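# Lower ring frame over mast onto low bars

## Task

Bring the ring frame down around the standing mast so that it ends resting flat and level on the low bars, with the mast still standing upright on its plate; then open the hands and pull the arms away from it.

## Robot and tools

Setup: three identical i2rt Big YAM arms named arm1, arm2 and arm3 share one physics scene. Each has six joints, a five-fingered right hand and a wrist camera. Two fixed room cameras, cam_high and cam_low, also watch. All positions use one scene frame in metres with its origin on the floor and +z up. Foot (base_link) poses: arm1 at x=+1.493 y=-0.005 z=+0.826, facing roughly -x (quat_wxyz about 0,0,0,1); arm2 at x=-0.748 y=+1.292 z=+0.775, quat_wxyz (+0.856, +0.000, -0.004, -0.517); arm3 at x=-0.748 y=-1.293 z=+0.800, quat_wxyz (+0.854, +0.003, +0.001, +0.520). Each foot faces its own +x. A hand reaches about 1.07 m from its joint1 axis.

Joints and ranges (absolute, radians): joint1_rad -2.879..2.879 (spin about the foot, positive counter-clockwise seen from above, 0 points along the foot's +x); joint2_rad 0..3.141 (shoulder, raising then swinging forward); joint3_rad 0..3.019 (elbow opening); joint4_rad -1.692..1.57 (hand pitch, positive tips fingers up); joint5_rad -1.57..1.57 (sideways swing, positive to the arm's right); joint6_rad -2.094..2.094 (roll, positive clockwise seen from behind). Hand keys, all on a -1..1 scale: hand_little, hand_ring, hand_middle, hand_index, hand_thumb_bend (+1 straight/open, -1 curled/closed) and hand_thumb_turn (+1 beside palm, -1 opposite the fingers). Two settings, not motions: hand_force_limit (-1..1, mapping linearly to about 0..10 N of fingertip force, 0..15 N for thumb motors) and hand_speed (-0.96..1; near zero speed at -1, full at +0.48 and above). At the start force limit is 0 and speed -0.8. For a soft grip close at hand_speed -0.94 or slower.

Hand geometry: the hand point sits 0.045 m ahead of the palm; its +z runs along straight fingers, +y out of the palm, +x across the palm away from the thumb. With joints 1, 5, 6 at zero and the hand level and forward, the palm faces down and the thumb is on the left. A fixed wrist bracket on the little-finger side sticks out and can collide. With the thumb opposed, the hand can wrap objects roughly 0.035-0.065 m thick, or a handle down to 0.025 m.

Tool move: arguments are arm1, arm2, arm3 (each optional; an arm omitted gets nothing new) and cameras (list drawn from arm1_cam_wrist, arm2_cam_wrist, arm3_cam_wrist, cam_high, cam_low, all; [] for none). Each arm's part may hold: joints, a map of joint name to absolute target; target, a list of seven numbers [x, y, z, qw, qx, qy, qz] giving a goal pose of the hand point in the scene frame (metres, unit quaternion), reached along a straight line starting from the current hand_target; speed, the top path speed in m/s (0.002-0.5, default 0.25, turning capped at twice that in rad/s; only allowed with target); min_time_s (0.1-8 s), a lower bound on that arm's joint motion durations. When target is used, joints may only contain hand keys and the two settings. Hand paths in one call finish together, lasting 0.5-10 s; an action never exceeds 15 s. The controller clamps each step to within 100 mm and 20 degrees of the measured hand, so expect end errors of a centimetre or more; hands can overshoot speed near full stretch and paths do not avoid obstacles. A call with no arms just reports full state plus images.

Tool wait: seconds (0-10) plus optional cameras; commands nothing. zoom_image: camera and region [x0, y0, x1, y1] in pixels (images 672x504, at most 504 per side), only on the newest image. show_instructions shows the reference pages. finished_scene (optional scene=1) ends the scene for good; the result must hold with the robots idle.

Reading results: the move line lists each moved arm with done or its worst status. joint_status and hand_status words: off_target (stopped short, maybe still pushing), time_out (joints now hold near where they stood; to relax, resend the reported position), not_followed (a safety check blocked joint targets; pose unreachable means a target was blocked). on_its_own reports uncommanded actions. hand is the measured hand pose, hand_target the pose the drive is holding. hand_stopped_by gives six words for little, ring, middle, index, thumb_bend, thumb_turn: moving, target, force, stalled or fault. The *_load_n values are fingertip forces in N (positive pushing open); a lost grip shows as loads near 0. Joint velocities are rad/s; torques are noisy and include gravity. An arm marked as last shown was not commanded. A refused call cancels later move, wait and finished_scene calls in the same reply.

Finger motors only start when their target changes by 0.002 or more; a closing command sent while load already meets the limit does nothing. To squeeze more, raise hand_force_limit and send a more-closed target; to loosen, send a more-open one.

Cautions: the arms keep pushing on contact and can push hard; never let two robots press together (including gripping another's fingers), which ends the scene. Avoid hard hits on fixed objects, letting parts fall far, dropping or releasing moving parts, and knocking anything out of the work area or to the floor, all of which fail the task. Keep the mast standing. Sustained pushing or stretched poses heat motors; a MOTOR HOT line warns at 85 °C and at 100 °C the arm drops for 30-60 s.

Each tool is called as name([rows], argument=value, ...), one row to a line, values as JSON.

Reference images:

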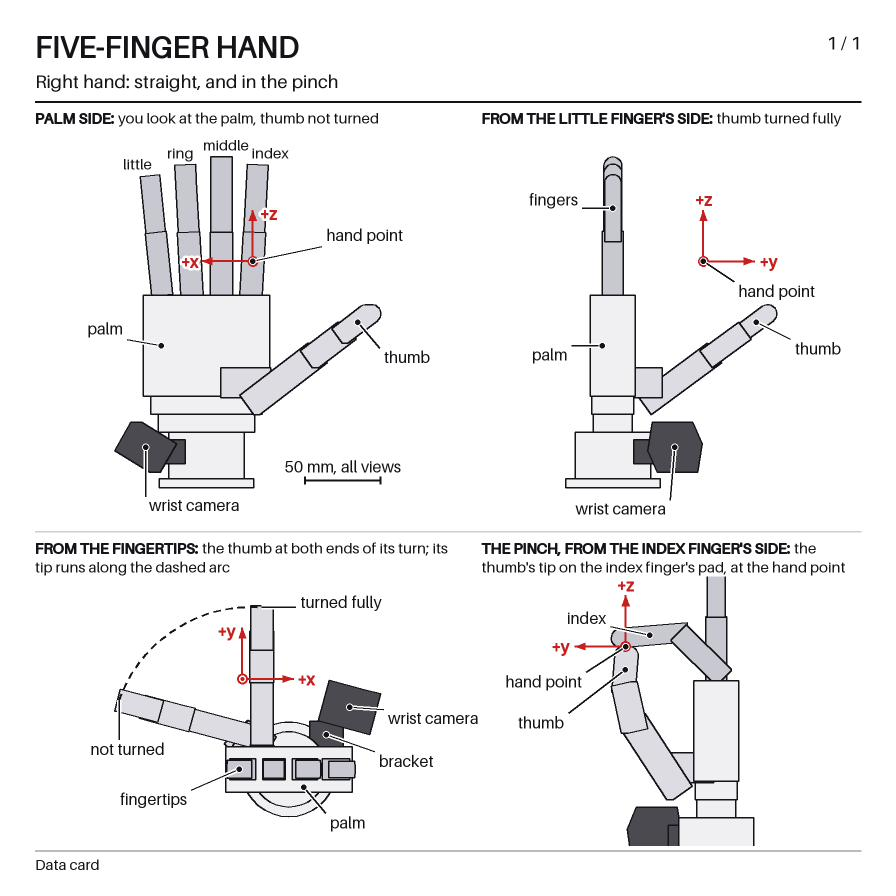

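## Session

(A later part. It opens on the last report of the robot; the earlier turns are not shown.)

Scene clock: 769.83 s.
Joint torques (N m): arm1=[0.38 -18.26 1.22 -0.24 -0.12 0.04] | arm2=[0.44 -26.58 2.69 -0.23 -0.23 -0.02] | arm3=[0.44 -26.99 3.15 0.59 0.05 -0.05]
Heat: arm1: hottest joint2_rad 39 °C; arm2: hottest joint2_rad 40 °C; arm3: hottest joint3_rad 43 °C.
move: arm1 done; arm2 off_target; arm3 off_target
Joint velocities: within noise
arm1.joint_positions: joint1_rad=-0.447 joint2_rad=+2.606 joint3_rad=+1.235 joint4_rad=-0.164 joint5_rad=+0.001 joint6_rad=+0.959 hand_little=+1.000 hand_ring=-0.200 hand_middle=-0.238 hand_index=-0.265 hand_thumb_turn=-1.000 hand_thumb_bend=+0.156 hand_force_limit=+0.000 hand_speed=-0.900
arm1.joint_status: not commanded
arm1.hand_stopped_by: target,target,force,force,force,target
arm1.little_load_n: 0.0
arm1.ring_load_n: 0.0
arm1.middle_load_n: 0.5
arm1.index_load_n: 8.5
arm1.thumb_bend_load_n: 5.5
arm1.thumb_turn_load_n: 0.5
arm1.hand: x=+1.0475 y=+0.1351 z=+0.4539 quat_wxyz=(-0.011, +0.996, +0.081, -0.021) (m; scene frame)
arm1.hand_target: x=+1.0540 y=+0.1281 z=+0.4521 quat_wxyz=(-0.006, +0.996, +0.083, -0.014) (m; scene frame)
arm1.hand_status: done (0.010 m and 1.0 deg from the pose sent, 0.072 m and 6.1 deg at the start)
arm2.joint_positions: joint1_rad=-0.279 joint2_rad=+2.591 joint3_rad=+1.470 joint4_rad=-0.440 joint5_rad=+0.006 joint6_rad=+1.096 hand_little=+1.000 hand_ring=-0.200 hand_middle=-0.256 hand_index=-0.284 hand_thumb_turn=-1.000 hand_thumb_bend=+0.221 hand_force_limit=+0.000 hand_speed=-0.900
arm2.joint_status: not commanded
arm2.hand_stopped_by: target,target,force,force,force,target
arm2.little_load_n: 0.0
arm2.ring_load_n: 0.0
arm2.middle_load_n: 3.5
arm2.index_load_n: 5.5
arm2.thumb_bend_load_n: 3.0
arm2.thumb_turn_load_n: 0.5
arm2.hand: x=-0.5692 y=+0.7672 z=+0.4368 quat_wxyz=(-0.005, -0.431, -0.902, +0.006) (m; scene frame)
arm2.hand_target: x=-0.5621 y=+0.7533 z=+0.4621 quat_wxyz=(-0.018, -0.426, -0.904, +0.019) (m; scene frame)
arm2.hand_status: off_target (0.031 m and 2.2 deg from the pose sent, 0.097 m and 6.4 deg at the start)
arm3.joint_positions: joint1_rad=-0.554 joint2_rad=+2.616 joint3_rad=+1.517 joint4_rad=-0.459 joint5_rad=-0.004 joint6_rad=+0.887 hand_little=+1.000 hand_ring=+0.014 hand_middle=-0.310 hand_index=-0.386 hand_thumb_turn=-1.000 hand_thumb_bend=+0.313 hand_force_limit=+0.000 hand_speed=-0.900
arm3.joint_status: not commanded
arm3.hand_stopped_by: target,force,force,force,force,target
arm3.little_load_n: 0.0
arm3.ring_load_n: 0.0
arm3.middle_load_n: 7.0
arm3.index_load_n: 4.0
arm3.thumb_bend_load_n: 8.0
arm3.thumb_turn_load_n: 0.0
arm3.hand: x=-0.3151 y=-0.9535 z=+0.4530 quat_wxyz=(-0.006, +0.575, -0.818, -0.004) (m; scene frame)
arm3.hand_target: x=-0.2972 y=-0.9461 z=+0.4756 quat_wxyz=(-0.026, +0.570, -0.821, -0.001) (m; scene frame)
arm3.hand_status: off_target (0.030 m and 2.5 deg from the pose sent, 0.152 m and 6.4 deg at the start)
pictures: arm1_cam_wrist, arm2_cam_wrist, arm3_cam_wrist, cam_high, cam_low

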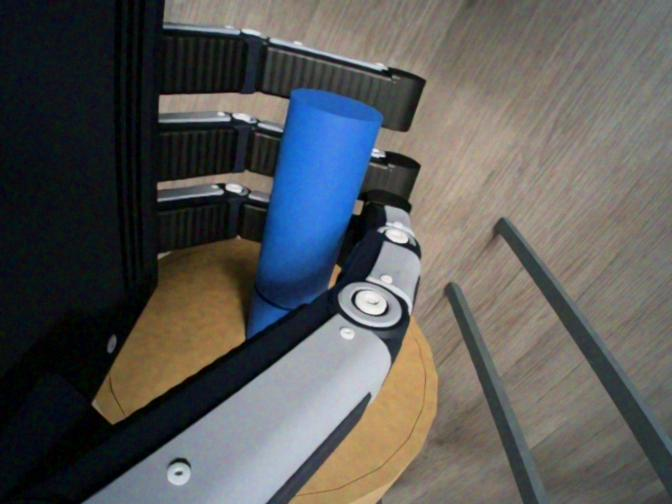

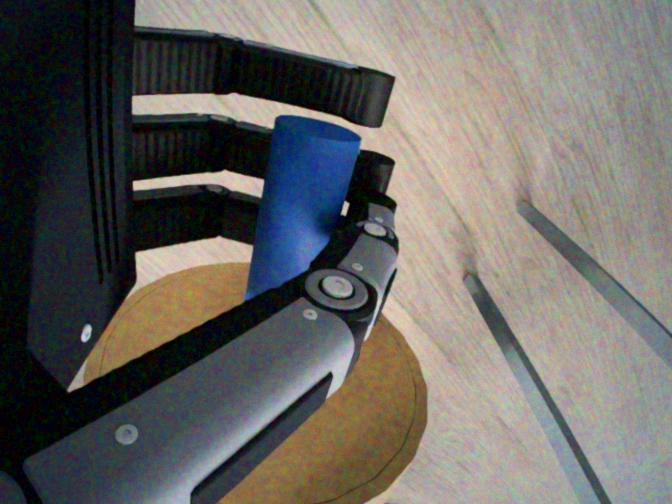

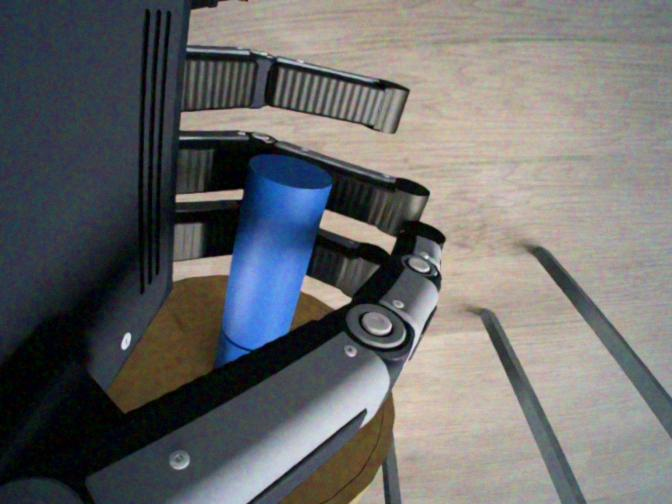

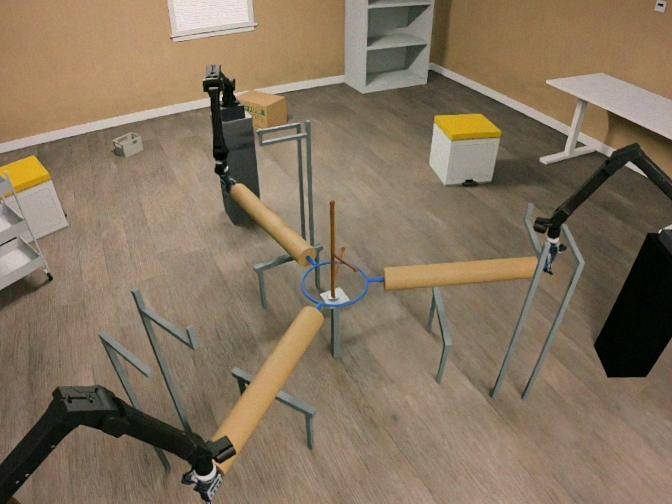

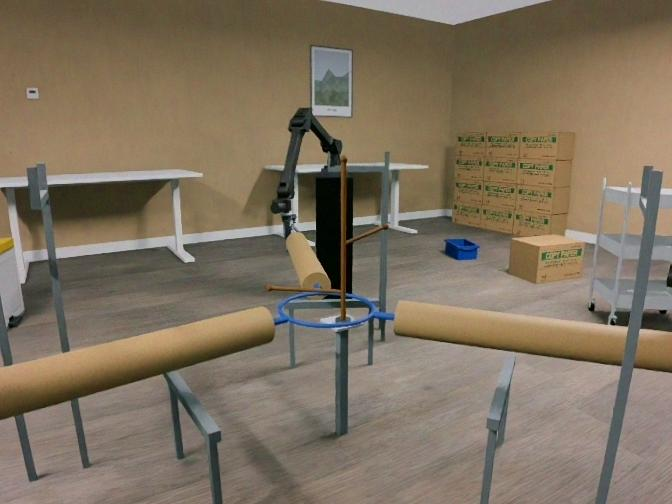

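move(arm1={"target": [1.0198, 0.0680, 0.450, -0.0029, 0.9992, 0.0349, -0.0147], "speed": 0.07}, arm2={"target": [-0.5270, 0.8477, 0.470, 0.0213, 0.4694, 0.8827, -0.0152], "speed": 0.07}, arm3={"target": [-0.4250, -0.8660, 0.482, -0.0245, 0.5298, -0.8477, -0.0093], "speed": 0.07}, cameras=["all"])

zoom_image(camera="cam_low", region=[240, 240, 440, 440])

zoom_image(camera="cam_high", region=[260, 200, 400, 340])

Scene clock: 779.93 s.
Joint torques (N m): arm1=[0.67 -17.67 2.4 -0.49 -0.23 0.03] | arm2=[0.67 -23.06 1.02 -0.18 -0.25 0.03] | arm3=[0.67 -24.76 2.13 0.69 -0.01 0.04]
Heat: arm1: hottest joint2_rad 39 °C; arm2: hottest joint2_rad 40 °C; arm3: hottest joint2_rad 42 °C.
move: arm1 done; arm2 off_target; arm3 off_target
Joint velocities: within noise
arm1.joint_positions: joint1_rad=-0.303 joint2_rad=+2.606 joint3_rad=+1.235 joint4_rad=-0.165 joint5_rad=+0.002 joint6_rad=+1.203 hand_little=+1.000 hand_ring=-0.200 hand_middle=-0.238 hand_index=-0.265 hand_thumb_turn=-1.000 hand_thumb_bend=+0.156 hand_force_limit=+0.000 hand_speed=-0.900
arm1.joint_status: not commanded
arm1.hand_stopped_by: target,target,force,force,force,target
arm1.little_load_n: 0.0
arm1.ring_load_n: 0.0
arm1.middle_load_n: 0.5
arm1.index_load_n: 8.5
arm1.thumb_bend_load_n: 5.5
arm1.thumb_turn_load_n: 0.5
arm1.hand: x=+1.0167 y=+0.0752 z=+0.4546 quat_wxyz=(-0.008, +0.999, +0.031, -0.022) (m; scene frame)
arm1.hand_target: x=+1.0199 y=+0.0682 z=+0.4502 quat_wxyz=(-0.003, +0.999, +0.035, -0.015) (m; scene frame)
arm1.hand_status: done (0.009 m and 1.1 deg from the pose sent, 0.073 m and 5.4 deg at the start)
arm2.joint_positions: joint1_rad=-0.166 joint2_rad=+2.480 joint3_rad=+1.173 joint4_rad=-0.242 joint5_rad=+0.005 joint6_rad=+1.306 hand_little=+1.000 hand_ring=-0.200 hand_middle=-0.256 hand_index=-0.284 hand_thumb_turn=-1.000 hand_thumb_bend=+0.221 hand_force_limit=+0.000 hand_speed=-0.900
arm2.joint_status: not commanded
arm2.hand_stopped_by: target,target,force,force,force,target
arm2.little_load_n: 0.0
arm2.ring_load_n: 0.0
arm2.middle_load_n: 4.0
arm2.index_load_n: 5.5
arm2.thumb_bend_load_n: 3.0
arm2.thumb_turn_load_n: 0.5
arm2.hand: x=-0.5333 y=+0.8538 z=+0.4512 quat_wxyz=(-0.011, -0.474, -0.880, +0.009) (m; scene frame)
arm2.hand_target: x=-0.5270 y=+0.8479 z=+0.4692 quat_wxyz=(-0.021, -0.469, -0.883, +0.015) (m; scene frame)
arm2.hand_status: off_target (0.021 m and 1.5 deg from the pose sent, 0.097 m and 5.4 deg at the start)
arm3.joint_positions: joint1_rad=-0.299 joint2_rad=+2.538 joint3_rad=+1.311 joint4_rad=-0.329 joint5_rad=-0.003 joint6_rad=+1.238 hand_little=+1.000 hand_ring=+0.014 hand_middle=-0.310 hand_index=-0.386 hand_thumb_turn=-1.000 hand_thumb_bend=+0.313 hand_force_limit=+0.000 hand_speed=-0.900
arm3.joint_status: not commanded
arm3.hand_stopped_by: target,force,force,force,force,target
arm3.little_load_n: 0.0
arm3.ring_load_n: 0.0
arm3.middle_load_n: 7.0
arm3.index_load_n: 4.0
arm3.thumb_bend_load_n: 8.5
arm3.thumb_turn_load_n: 0.5
arm3.hand: x=-0.4375 y=-0.8773 z=+0.4624 quat_wxyz=(-0.006, +0.535, -0.845, -0.006) (m; scene frame)
arm3.hand_target: x=-0.4253 y=-0.8662 z=+0.4815 quat_wxyz=(-0.024, +0.530, -0.848, -0.009) (m; scene frame)
arm3.hand_status: off_target (0.026 m and 2.3 deg from the pose sent, 0.143 m and 6.5 deg at the start)
pictures: arm1_cam_wrist, arm2_cam_wrist, arm3_cam_wrist, cam_high, cam_low

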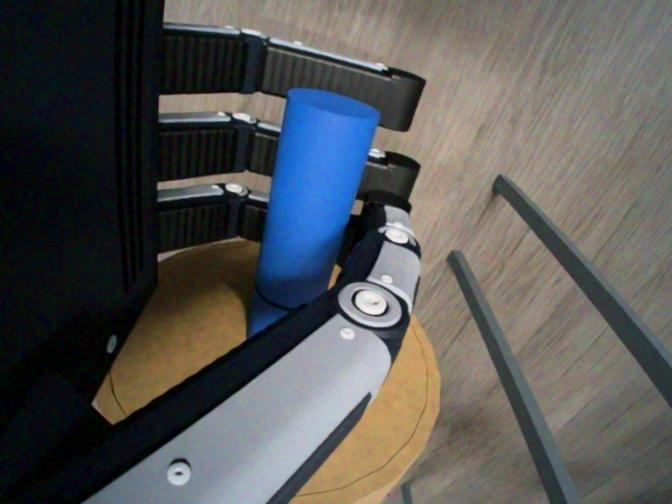

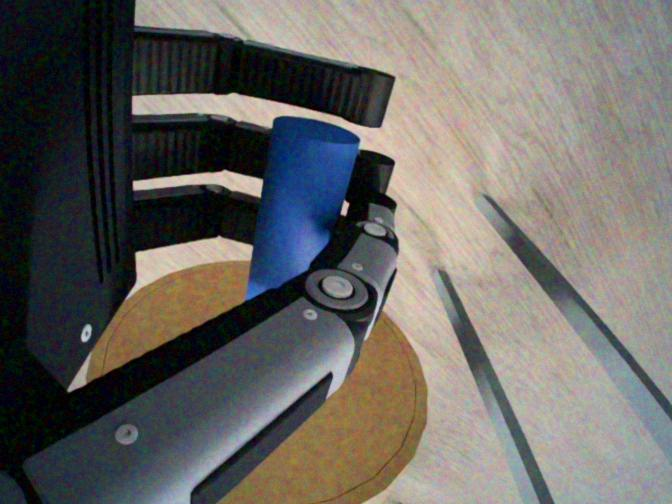

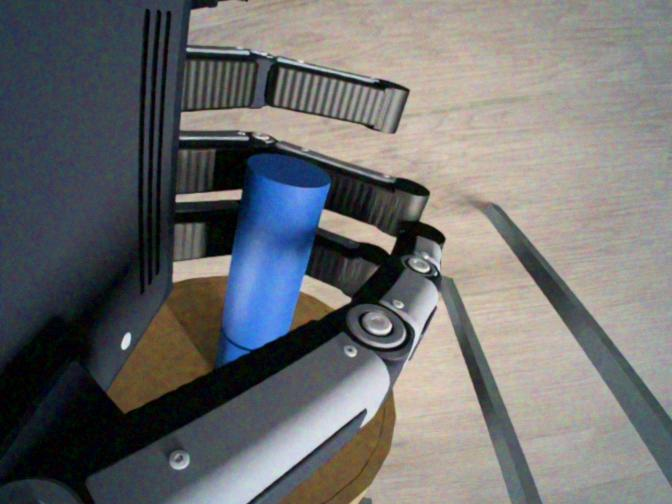

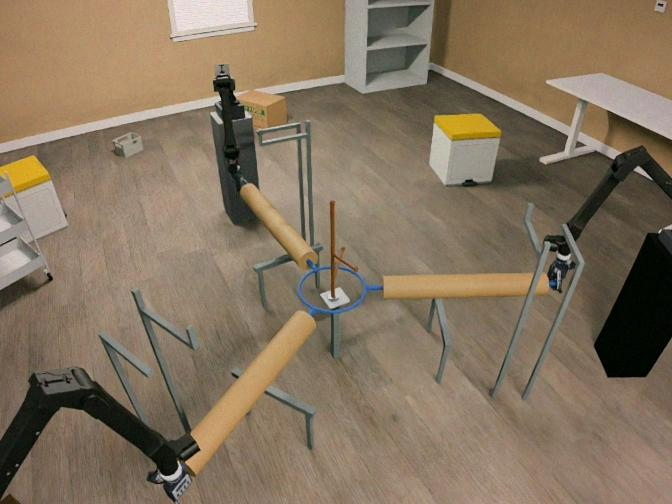

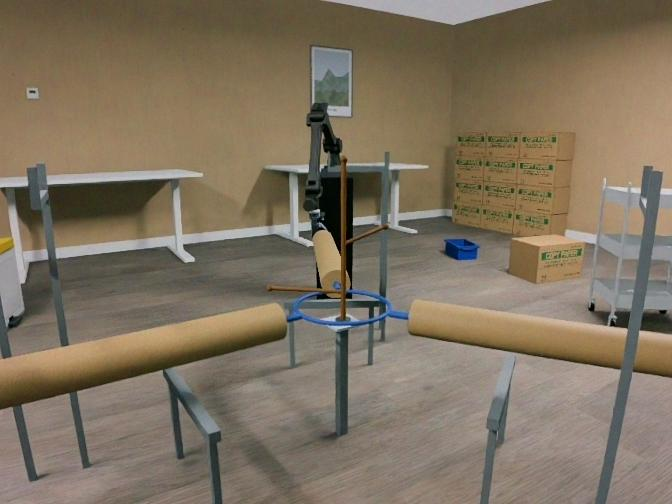

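Scaled by 2.520 from the camera's 672x504 image, which has a finer 960x720 frame.

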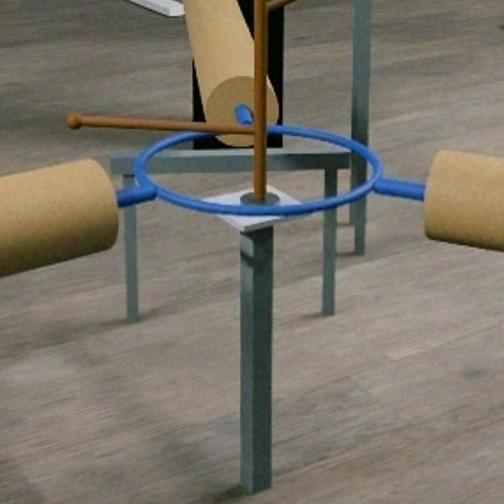

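Scaled by 3.600 from the camera's 672x504 image, which has a finer 960x720 frame.

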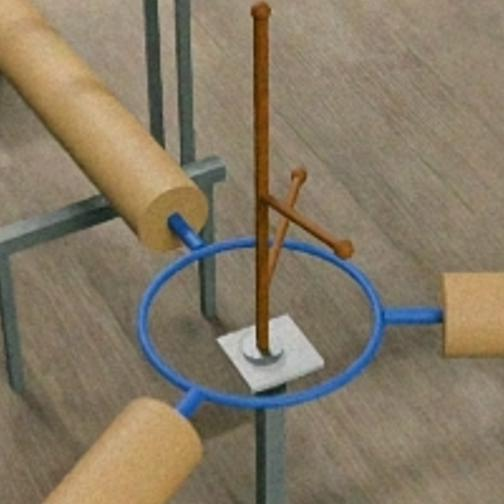

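move(arm1={"target": [1.0198, 0.0680, 0.357, -0.0029, 0.9992, 0.0349, -0.0147], "speed": 0.06}, arm2={"target": [-0.5270, 0.8477, 0.375, 0.0213, 0.4694, 0.8827, -0.0152], "speed": 0.06}, arm3={"target": [-0.4250, -0.8660, 0.389, -0.0245, 0.5298, -0.8477, -0.0093], "speed": 0.06}, cameras=["all"])

zoom_image(camera="cam_low", region=[120, 260, 420, 500])

zoom_image(camera="cam_high", region=[220, 220, 460, 460])

Scene clock: 788.43 s.
Joint torques (N m): arm1=[0.62 -17.9 1.88 0.01 -0.25 0.03] | arm2=[0.44 -19.6 2.15 0.06 -0.21 -0.01] | arm3=[0.67 -22.12 3.4 0.69 -0.22 -0.02]
Heat: arm1: hottest joint2_rad 39 °C; arm2: hottest joint2_rad 40 °C; arm3: hottest joint2_rad 43 °C.
move: arm1 done; arm2 done; arm3 off_target
Joint velocities: within noise
arm1.joint_positions: joint1_rad=-0.302 joint2_rad=+2.843 joint3_rad=+1.418 joint4_rad=-0.119 joint5_rad=+0.003 joint6_rad=+1.204 hand_little=+1.000 hand_ring=-0.200 hand_middle=-0.238 hand_index=-0.265 hand_thumb_turn=-1.000 hand_thumb_bend=+0.156 hand_force_limit=+0.000 hand_speed=-0.900
arm1.joint_status: not commanded
arm1.hand_stopped_by: target,target,force,force,force,target
arm1.little_load_n: 0.0
arm1.ring_load_n: 0.0
arm1.middle_load_n: 0.5
arm1.index_load_n: 8.0
arm1.thumb_bend_load_n: 5.5
arm1.thumb_turn_load_n: 0.0
arm1.hand: x=+1.0167 y=+0.0746 z=+0.3625 quat_wxyz=(-0.007, +0.999, +0.031, -0.017) (m; scene frame)
arm1.hand_target: x=+1.0202 y=+0.0679 z=+0.3570 quat_wxyz=(-0.003, +0.999, +0.035, -0.014) (m; scene frame)
arm1.hand_status: done (0.009 m and 0.7 deg from the pose sent, 0.098 m and 1.1 deg at the start)
arm2.joint_positions: joint1_rad=-0.165 joint2_rad=+2.678 joint3_rad=+1.292 joint4_rad=-0.148 joint5_rad=+0.004 joint6_rad=+1.306 hand_little=+1.000 hand_ring=-0.200 hand_middle=-0.256 hand_index=-0.284 hand_thumb_turn=-1.000 hand_thumb_bend=+0.221 hand_force_limit=+0.000 hand_speed=-0.900
arm2.joint_status: not commanded
arm2.hand_stopped_by: target,target,force,force,force,target
arm2.little_load_n: 0.0
arm2.ring_load_n: 0.0
arm2.middle_load_n: 3.5
arm2.index_load_n: 5.5
arm2.thumb_bend_load_n: 3.0
arm2.thumb_turn_load_n: 0.5
arm2.hand: x=-0.5313 y=+0.8508 z=+0.3744 quat_wxyz=(-0.016, -0.474, -0.880, +0.014) (m; scene frame)
arm2.hand_target: x=-0.5271 y=+0.8476 z=+0.3751 quat_wxyz=(-0.021, -0.469, -0.883, +0.015) (m; scene frame)
arm2.hand_status: done (0.005 m and 0.8 deg from the pose sent, 0.077 m and 1.5 deg at the start)
arm3.joint_positions: joint1_rad=-0.299 joint2_rad=+2.731 joint3_rad=+1.434 joint4_rad=-0.245 joint5_rad=+0.002 joint6_rad=+1.240 hand_little=+1.000 hand_ring=+0.014 hand_middle=-0.310 hand_index=-0.386 hand_thumb_turn=-1.000 hand_thumb_bend=+0.313 hand_force_limit=+0.000 hand_speed=-0.900
arm3.joint_status: not commanded
arm3.hand_stopped_by: target,force,force,force,force,target
arm3.little_load_n: 0.0
arm3.ring_load_n: 0.0
arm3.middle_load_n: 7.0
arm3.index_load_n: 4.5
arm3.thumb_bend_load_n: 8.5
arm3.thumb_turn_load_n: 0.5
arm3.hand: x=-0.4352 y=-0.8757 z=+0.3842 quat_wxyz=(-0.013, +0.534, -0.845, -0.005) (m; scene frame)
arm3.hand_target: x=-0.4251 y=-0.8660 z=+0.3893 quat_wxyz=(-0.025, +0.530, -0.848, -0.009) (m; scene frame)
arm3.hand_status: off_target (0.015 m and 1.5 deg from the pose sent, 0.075 m and 2.3 deg at the start)
pictures: arm1_cam_wrist, arm2_cam_wrist, arm3_cam_wrist, cam_high, cam_low

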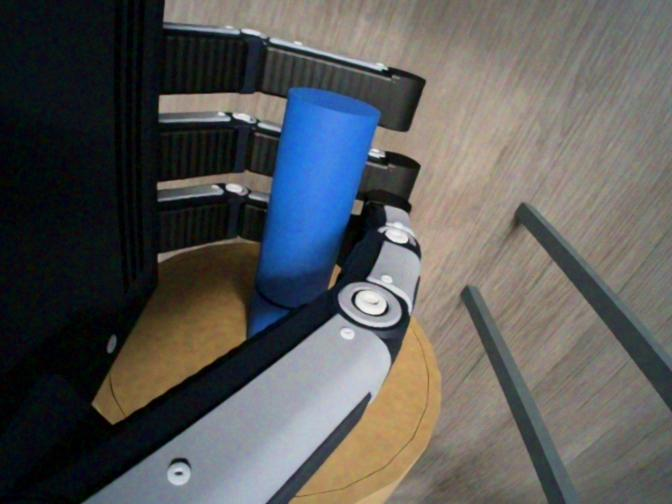

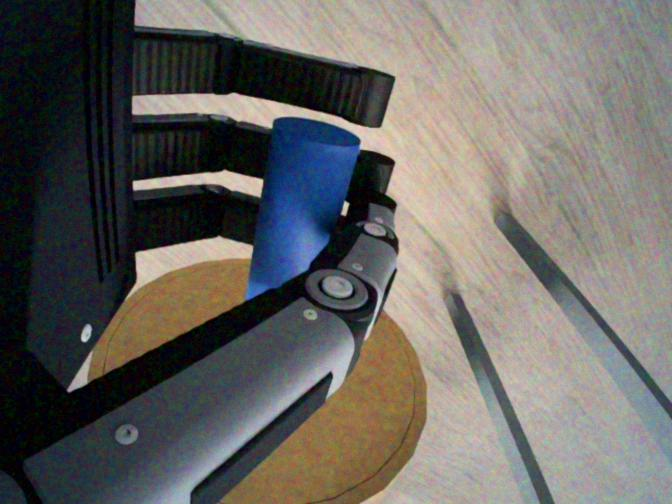

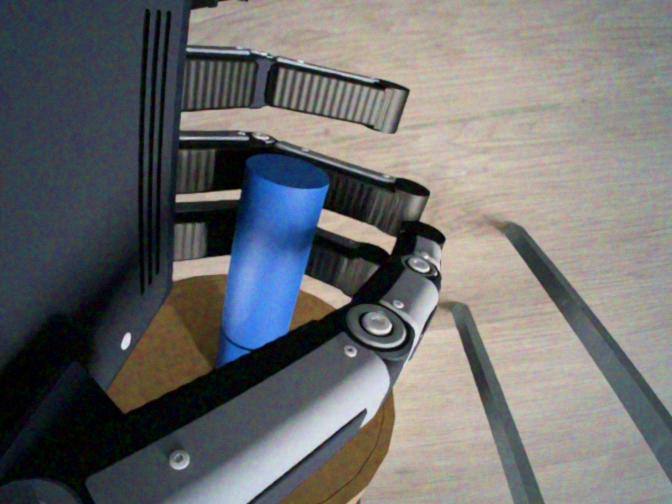

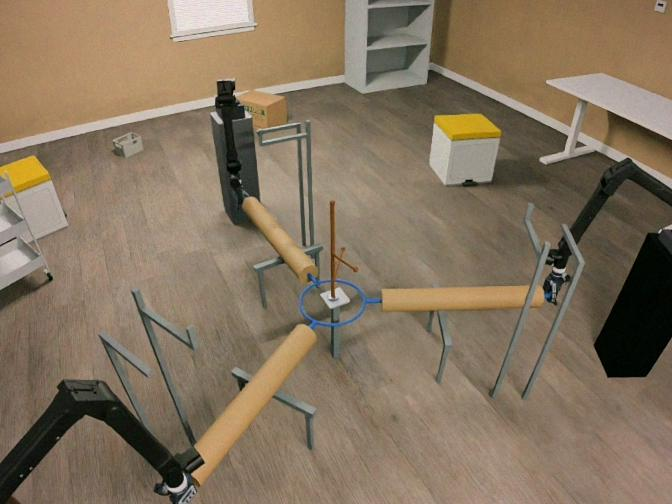

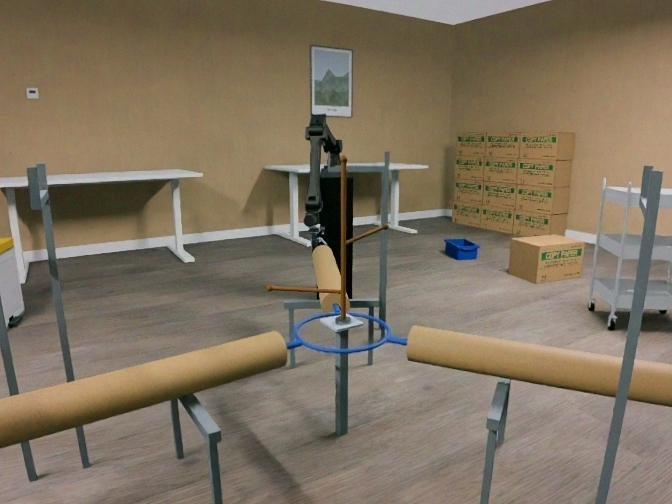

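Scaled by 1.680 from the camera's 672x504 image, which has a finer 960x720 frame.

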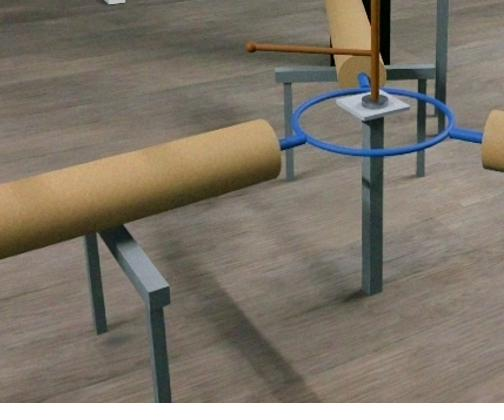

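Scaled by 2.100 from the camera's 672x504 image, which has a finer 960x720 frame.

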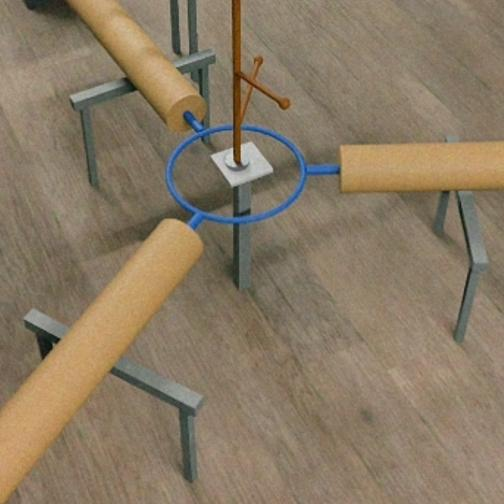

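move(arm1={"target": [1.0198, 0.0680, 0.330, -0.0029, 0.9992, 0.0349, -0.0147], "speed": 0.03}, arm2={"target": [-0.5270, 0.8477, 0.340, 0.0213, 0.4694, 0.8827, -0.0152], "speed": 0.03}, arm3={"target": [-0.4250, -0.8660, 0.354, -0.0245, 0.5298, -0.8477, -0.0093], "speed": 0.03}, cameras=["all"])

zoom_image(camera="cam_low", region=[120, 260, 420, 500])

zoom_image(camera="cam_low", region=[380, 300, 620, 500])

zoom_image(camera="cam_high", region=[220, 220, 460, 460])

Scene clock: 800.70 s.
Joint torques (N m): arm1=[0.5 -16.5 2.41 0.14 -0.14 0.03] | arm2=[0.38 -17.96 2.63 0.31 -0.07 -0.01] | arm3=[0.62 -21.6 3.63 0.91 -0.23 -0.03]
Heat: arm1: hottest joint2_rad 40 °C; arm2: hottest joint2_rad 38 °C; arm3: hottest joint2_rad 43 °C.
move: arm1 off_target; arm2 done; arm3 off_target
Joint velocities: within noise
arm1.joint_positions: joint1_rad=-0.302 joint2_rad=+2.893 joint3_rad=+1.473 joint4_rad=-0.115 joint5_rad=+0.000 joint6_rad=+1.204 hand_little=+1.000 hand_ring=-0.200 hand_middle=-0.238 hand_index=-0.265 hand_thumb_turn=-1.000 hand_thumb_bend=+0.156 hand_force_limit=+0.000 hand_speed=-0.900
arm1.joint_status: not commanded
arm1.hand_stopped_by: target,target,force,force,force,target
arm1.little_load_n: 0.0
arm1.ring_load_n: 0.0
arm1.middle_load_n: 0.5
arm1.index_load_n: 4.5
arm1.thumb_bend_load_n: 6.0
arm1.thumb_turn_load_n: 0.5
arm1.hand: x=+1.0100 y=+0.0761 z=+0.3442 quat_wxyz=(-0.007, +0.999, +0.031, -0.023) (m; scene frame)
arm1.hand_target: x=+1.0202 y=+0.0681 z=+0.3306 quat_wxyz=(-0.003, +0.999, +0.035, -0.015) (m; scene frame)
arm1.hand_status: off_target (0.019 m and 1.1 deg from the pose sent, 0.033 m and 0.7 deg at the start)
arm2.joint_positions: joint1_rad=-0.165 joint2_rad=+2.748 joint3_rad=+1.352 joint4_rad=-0.133 joint5_rad=+0.000 joint6_rad=+1.306 hand_little=+1.000 hand_ring=-0.200 hand_middle=-0.256 hand_index=-0.284 hand_thumb_turn=-1.000 hand_thumb_bend=+0.221 hand_force_limit=+0.000 hand_speed=-0.900
arm2.joint_status: not commanded
arm2.hand_stopped_by: target,target,force,force,force,target
arm2.little_load_n: 0.0
arm2.ring_load_n: 0.5
arm2.middle_load_n: 3.5
arm2.index_load_n: 0.5
arm2.thumb_bend_load_n: 3.0
arm2.thumb_turn_load_n: 0.5
arm2.hand: x=-0.5290 y=+0.8469 z=+0.3481 quat_wxyz=(-0.019, -0.474, -0.880, +0.014) (m; scene frame)
arm2.hand_target: x=-0.5272 y=+0.8479 z=+0.3401 quat_wxyz=(-0.021, -0.469, -0.883, +0.015) (m; scene frame)
arm2.hand_status: done (0.008 m and 0.6 deg from the pose sent, 0.035 m and 0.8 deg at the start)
arm3.joint_positions: joint1_rad=-0.299 joint2_rad=+2.811 joint3_rad=+1.499 joint4_rad=-0.232 joint5_rad=+0.002 joint6_rad=+1.240 hand_little=+1.000 hand_ring=+0.014 hand_middle=-0.310 hand_index=-0.386 hand_thumb_turn=-1.000 hand_thumb_bend=+0.313 hand_force_limit=+0.000 hand_speed=-0.900
arm3.joint_status: not commanded
arm3.hand_stopped_by: target,force,force,force,force,target
arm3.little_load_n: 0.0
arm3.ring_load_n: 0.0
arm3.middle_load_n: 7.0
arm3.index_load_n: 3.5
arm3.thumb_bend_load_n: 9.0
arm3.thumb_turn_load_n: 0.5
arm3.hand: x=-0.4353 y=-0.8756 z=+0.3526 quat_wxyz=(-0.012, +0.534, -0.845, -0.005) (m; scene frame)
arm3.hand_target: x=-0.4251 y=-0.8661 z=+0.3544 quat_wxyz=(-0.025, +0.530, -0.848, -0.009) (m; scene frame)
arm3.hand_status: off_target (0.014 m and 1.6 deg from the pose sent, 0.033 m and 1.5 deg at the start)
pictures: arm1_cam_wrist, arm2_cam_wrist, arm3_cam_wrist, cam_high, cam_low

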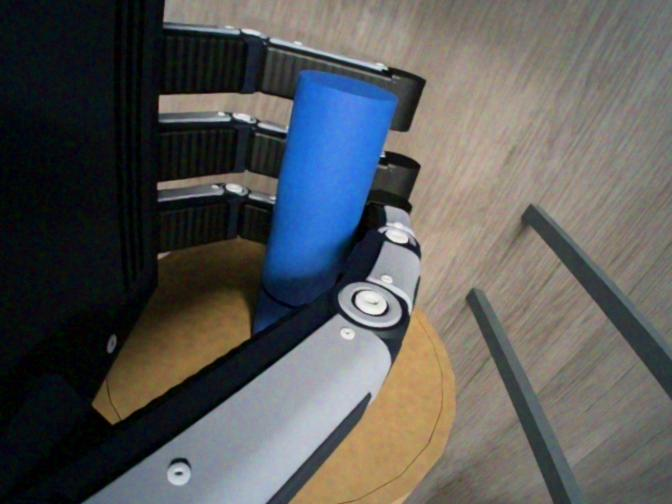

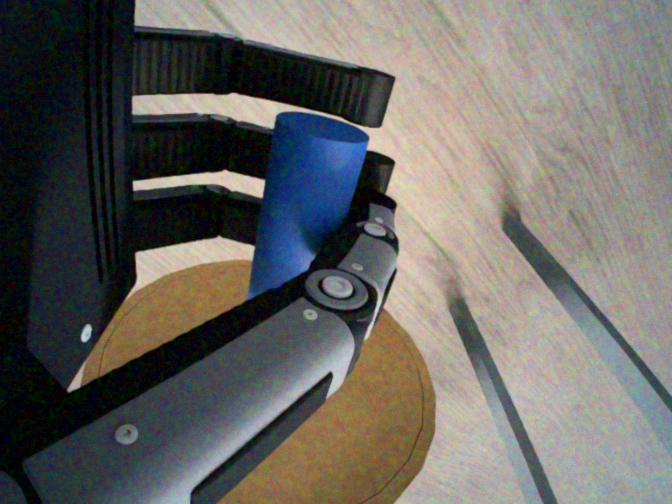

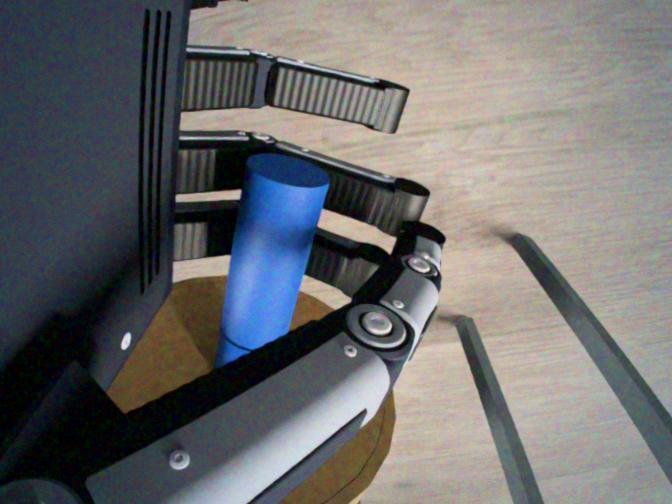

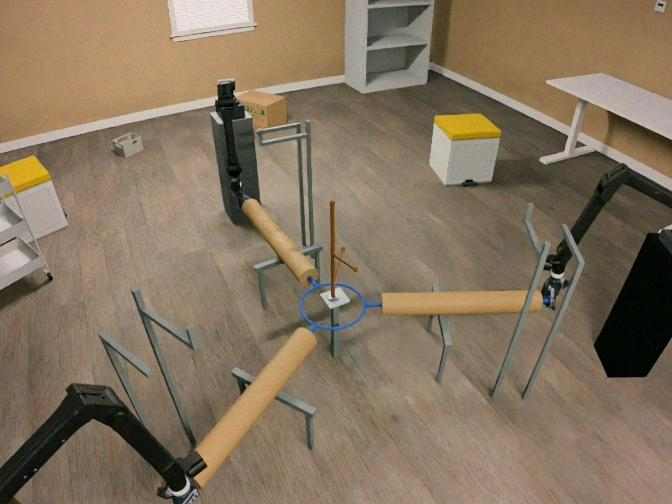

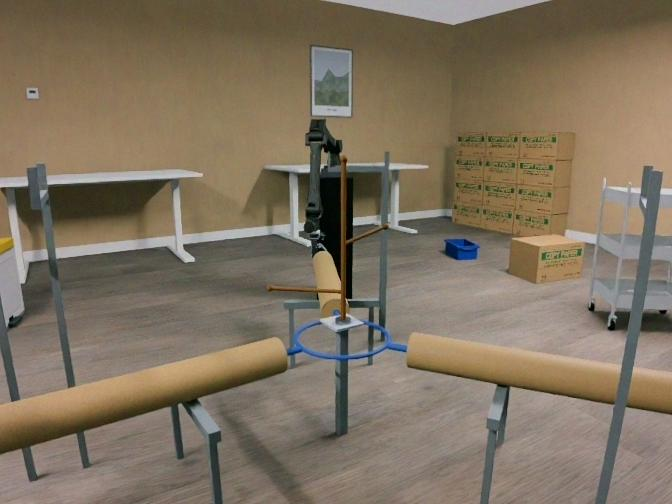

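Scaled by 1.680 from the camera's 672x504 image, which has a finer 960x720 frame.

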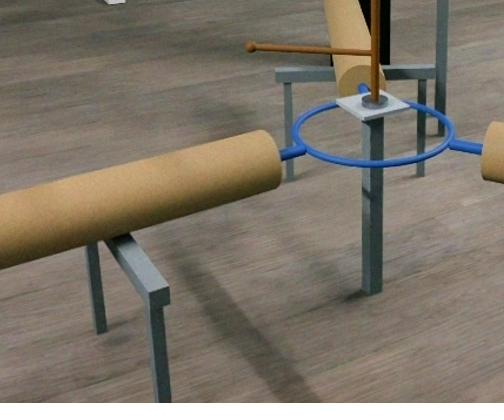

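Scaled by 2.100 from the camera's 672x504 image, which has a finer 960x720 frame.

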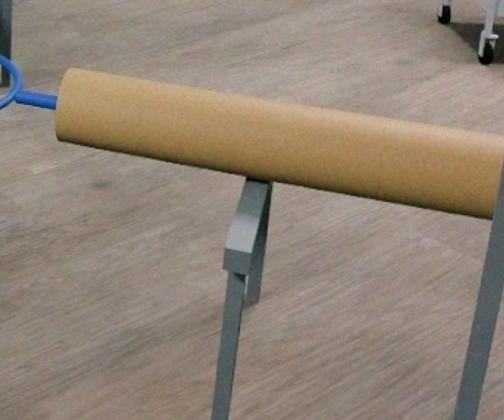

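Scaled by 2.100 from the camera's 672x504 image, which has a finer 960x720 frame.

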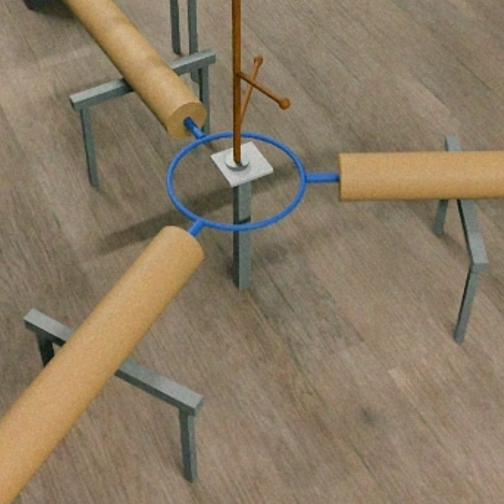

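move(arm2={"target": [-0.5290, 0.8470, 0.336, 0.0150, 0.4700, 0.8825, -0.0105], "speed": 0.03}, arm3={"target": [-0.4310, -0.8720, 0.338, -0.0140, 0.5320, -0.8466, -0.0053], "speed": 0.03}, cameras=["cam_high", "cam_low", "arm3_cam_wrist"])

zoom_image(camera="cam_low", region=[250, 240, 430, 420])

zoom_image(camera="cam_high", region=[370, 240, 570, 400])

Scene clock: 806.90 s.
Joint torques (N m): arm1=[0.56 -16.62 2.41 0.13 -0.14 0.03] | arm2=[0.09 -18.02 2.86 -0.34 0 -0.04] | arm3=[0.73 -20.54 3.43 0.44 -0.09 -0.06]
Heat: arm1: hottest joint2_rad 40 °C; arm2: hottest joint2_rad 37 °C; arm3: hottest joint2_rad 42 °C.
move: arm2 done; arm3 done
Joint velocities: within noise
arm1: as last shown
arm1.little_load_n: 0.5
arm1.hand_target: x=+1.0202 y=+0.0681 z=+0.3307 quat_wxyz=(-0.003, +0.999, +0.035, -0.015) (m; scene frame)
arm2.joint_positions: joint1_rad=-0.165 joint2_rad=+2.757 joint3_rad=+1.368 joint4_rad=-0.140 joint5_rad=+0.000 joint6_rad=+1.306 hand_little=+1.000 hand_ring=-0.200 hand_middle=-0.256 hand_index=-0.284 hand_thumb_turn=-1.000 hand_thumb_bend=+0.221 hand_force_limit=+0.000 hand_speed=-0.900
arm2.joint_status: not commanded
arm2.hand_stopped_by: target,target,force,force,force,target
arm2.little_load_n: 0.0
arm2.ring_load_n: 0.0
arm2.middle_load_n: 3.5
arm2.index_load_n: 0.5
arm2.thumb_bend_load_n: 3.5
arm2.thumb_turn_load_n: 0.5
arm2.hand: x=-0.5278 y=+0.8436 z=+0.3454 quat_wxyz=(-0.020, -0.474, -0.880, +0.014) (m; scene frame)
arm2.hand_target: x=-0.5291 y=+0.8471 z=+0.3362 quat_wxyz=(-0.015, -0.470, -0.882, +0.011) (m; scene frame)
arm2.hand_status: done (0.010 m and 0.8 deg from the pose sent, 0.012 m and 0.8 deg at the start)
arm3.joint_positions: joint1_rad=-0.299 joint2_rad=+2.831 joint3_rad=+1.530 joint4_rad=-0.232 joint5_rad=+0.002 joint6_rad=+1.240 hand_little=+1.000 hand_ring=+0.014 hand_middle=-0.310 hand_index=-0.386 hand_thumb_turn=-1.000 hand_thumb_bend=+0.313 hand_force_limit=+0.000 hand_speed=-0.900
arm3.joint_status: not commanded
arm3.hand_stopped_by: target,force,force,force,force,target
arm3.little_load_n: 0.0
arm3.ring_load_n: 0.0
arm3.middle_load_n: 7.0
arm3.index_load_n: 2.5
arm3.thumb_bend_load_n: 8.5
arm3.thumb_turn_load_n: 0.5
arm3.hand: x=-0.4303 y=-0.8704 z=+0.3459 quat_wxyz=(-0.017, +0.534, -0.845, -0.006) (m; scene frame)
arm3.hand_target: x=-0.4310 y=-0.8720 z=+0.3382 quat_wxyz=(-0.014, +0.532, -0.847, -0.005) (m; scene frame)
arm3.hand_status: done (0.008 m and 0.4 deg from the pose sent, 0.016 m and 0.3 deg at the start)
pictures: arm3_cam_wrist, cam_high, cam_low

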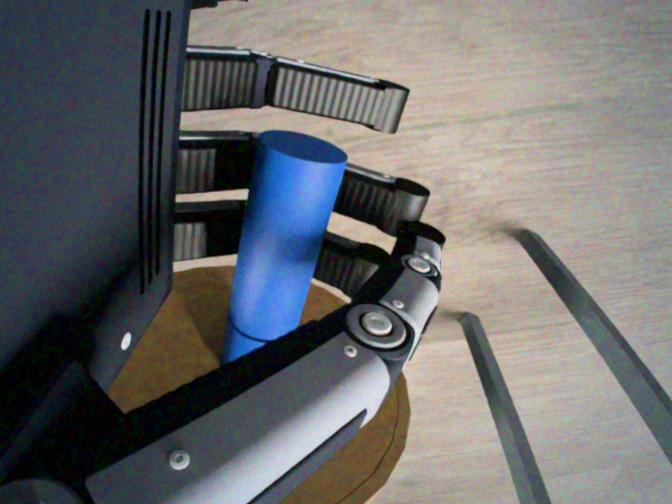

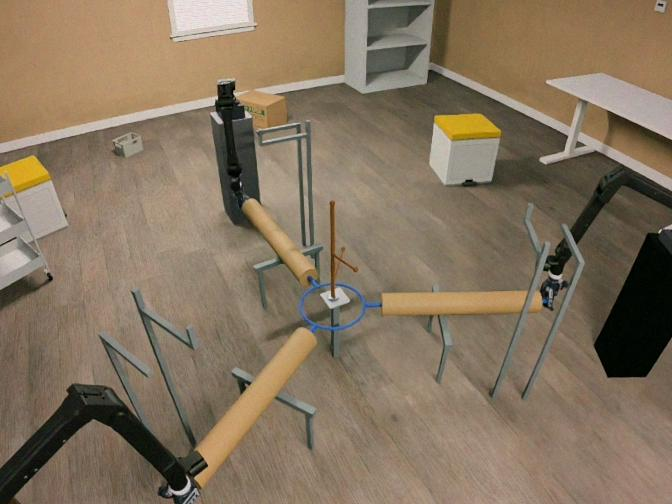

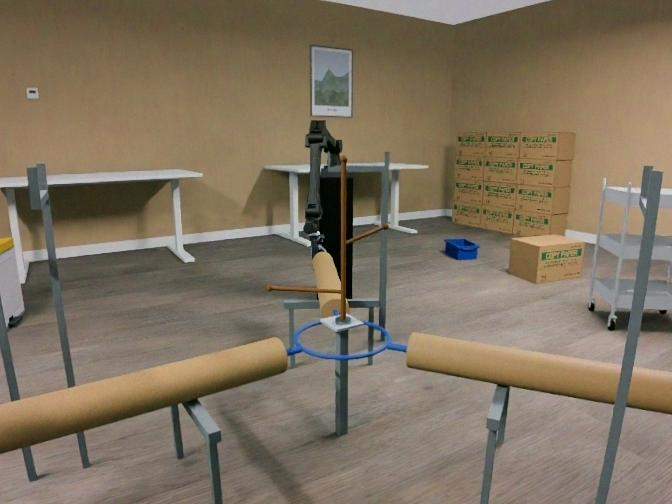

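Scaled by 2.800 from the camera's 672x504 image, which has a finer 960x720 frame.

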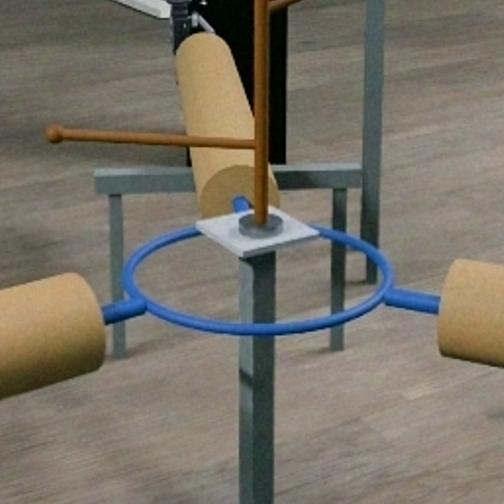

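Scaled by 2.520 from the camera's 672x504 image, which has a finer 960x720 frame.

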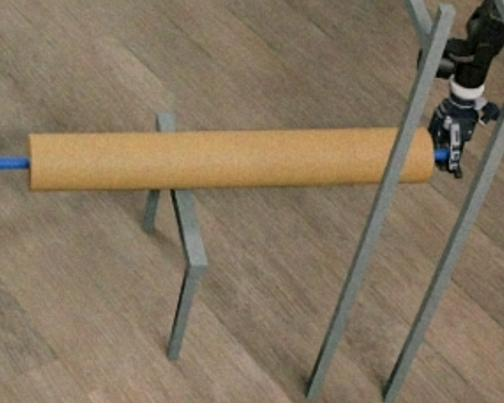

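move(arm1={"target": [1.0160, 0.0720, 0.322, -0.0029, 0.9992, 0.0320, -0.0147], "speed": 0.03}, arm2={"target": [-0.5290, 0.8450, 0.328, 0.0180, 0.4720, 0.8813, -0.0120], "speed": 0.03}, arm3={"target": [-0.4310, -0.8710, 0.327, -0.0140, 0.5330, -0.8460, -0.0053], "speed": 0.03}, cameras=["cam_high", "cam_low"])

Scene clock: 810.40 s.
Joint torques (N m): arm1=[0.15 -16.67 2.74 -0.24 -0.01 0.03] | arm2=[-0.03 -17.44 3.1 0.12 0.26 -0.01] | arm3=[0.73 -20.42 3.3 0.47 -0.09 -0.07]
Heat: arm1: hottest joint2_rad 40 °C; arm2: hottest joint2_rad 37 °C; arm3: hottest joint2_rad 42 °C.
move: arm1 off_target; arm2 off_target; arm3 done
Joint velocities: within noise
arm1.joint_positions: joint1_rad=-0.302 joint2_rad=+2.914 joint3_rad=+1.503 joint4_rad=-0.117 joint5_rad=-0.003 joint6_rad=+1.204 hand_little=+1.000 hand_ring=-0.200 hand_middle=-0.238 hand_index=-0.265 hand_thumb_turn=-1.000 hand_thumb_bend=+0.156 hand_force_limit=+0.000 hand_speed=-0.900
arm1.joint_status: not commanded
arm1.hand_stopped_by: target,target,force,force,force,target
arm1.little_load_n: 0.0
arm1.ring_load_n: 0.0
arm1.middle_load_n: 0.5
arm1.index_load_n: 4.5
arm1.thumb_bend_load_n: 6.5
arm1.thumb_turn_load_n: 0.5
arm1.hand: x=+1.0047 y=+0.0772 z=+0.3369 quat_wxyz=(-0.007, +0.999, +0.031, -0.026) (m; scene frame)
arm1.hand_target: x=+1.0164 y=+0.0720 z=+0.3227 quat_wxyz=(-0.003, +0.999, +0.032, -0.015) (m; scene frame)
arm1.hand_status: off_target (0.019 m and 1.4 deg from the pose sent, 0.023 m and 1.0 deg at the start)
arm2.joint_positions: joint1_rad=-0.165 joint2_rad=+2.770 joint3_rad=+1.382 joint4_rad=-0.140 joint5_rad=-0.010 joint6_rad=+1.306 hand_little=+1.000 hand_ring=-0.200 hand_middle=-0.256 hand_index=-0.284 hand_thumb_turn=-1.000 hand_thumb_bend=+0.221 hand_force_limit=+0.000 hand_speed=-0.900
arm2.joint_status: not commanded
arm2.hand_stopped_by: target,target,force,force,force,target
arm2.little_load_n: 0.5
arm2.ring_load_n: 0.0
arm2.middle_load_n: 3.0
arm2.index_load_n: 0.5
arm2.thumb_bend_load_n: 4.0
arm2.thumb_turn_load_n: 0.5
arm2.hand: x=-0.5256 y=+0.8430 z=+0.3411 quat_wxyz=(-0.023, -0.473, -0.880, +0.011) (m; scene frame)
arm2.hand_target: x=-0.5292 y=+0.8452 z=+0.3285 quat_wxyz=(-0.018, -0.472, -0.881, +0.012) (m; scene frame)
arm2.hand_status: off_target (0.014 m and 0.6 deg from the pose sent, 0.017 m and 0.4 deg at the start)
arm3.joint_positions: joint1_rad=-0.299 joint2_rad=+2.861 joint3_rad=+1.557 joint4_rad=-0.232 joint5_rad=+0.002 joint6_rad=+1.240 hand_little=+1.000 hand_ring=+0.014 hand_middle=-0.310 hand_index=-0.386 hand_thumb_turn=-1.000 hand_thumb_bend=+0.313 hand_force_limit=+0.000 hand_speed=-0.900
arm3.joint_status: not commanded
arm3.hand_stopped_by: target,force,force,force,force,target
arm3.little_load_n: 0.0
arm3.ring_load_n: 0.0
arm3.middle_load_n: 7.0
arm3.index_load_n: 2.5
arm3.thumb_bend_load_n: 8.5
arm3.thumb_turn_load_n: 0.5
arm3.hand: x=-0.4304 y=-0.8704 z=+0.3341 quat_wxyz=(-0.016, +0.534, -0.845, -0.006) (m; scene frame)
arm3.hand_target: x=-0.4310 y=-0.8710 z=+0.3272 quat_wxyz=(-0.014, +0.533, -0.846, -0.005) (m; scene frame)
arm3.hand_status: done (0.007 m and 0.3 deg from the pose sent, 0.019 m and 0.4 deg at the start)
pictures: cam_high, cam_low

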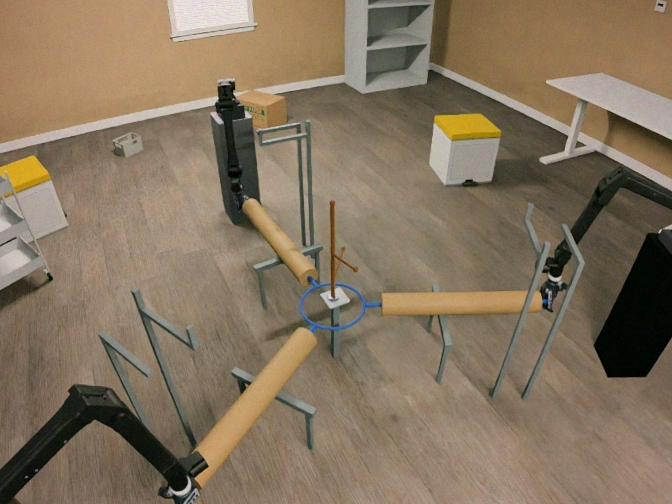

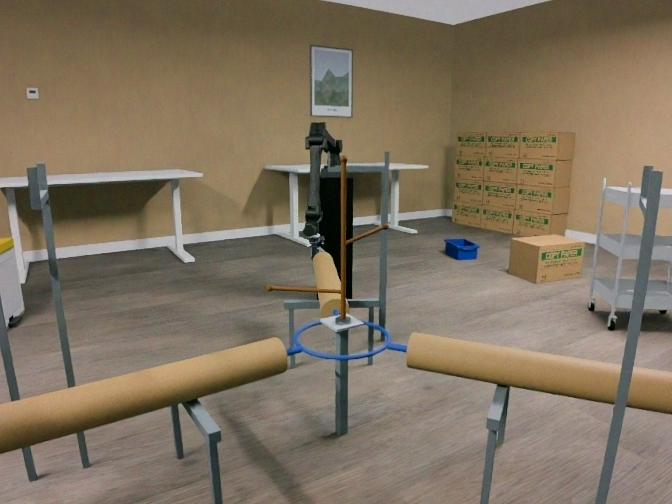

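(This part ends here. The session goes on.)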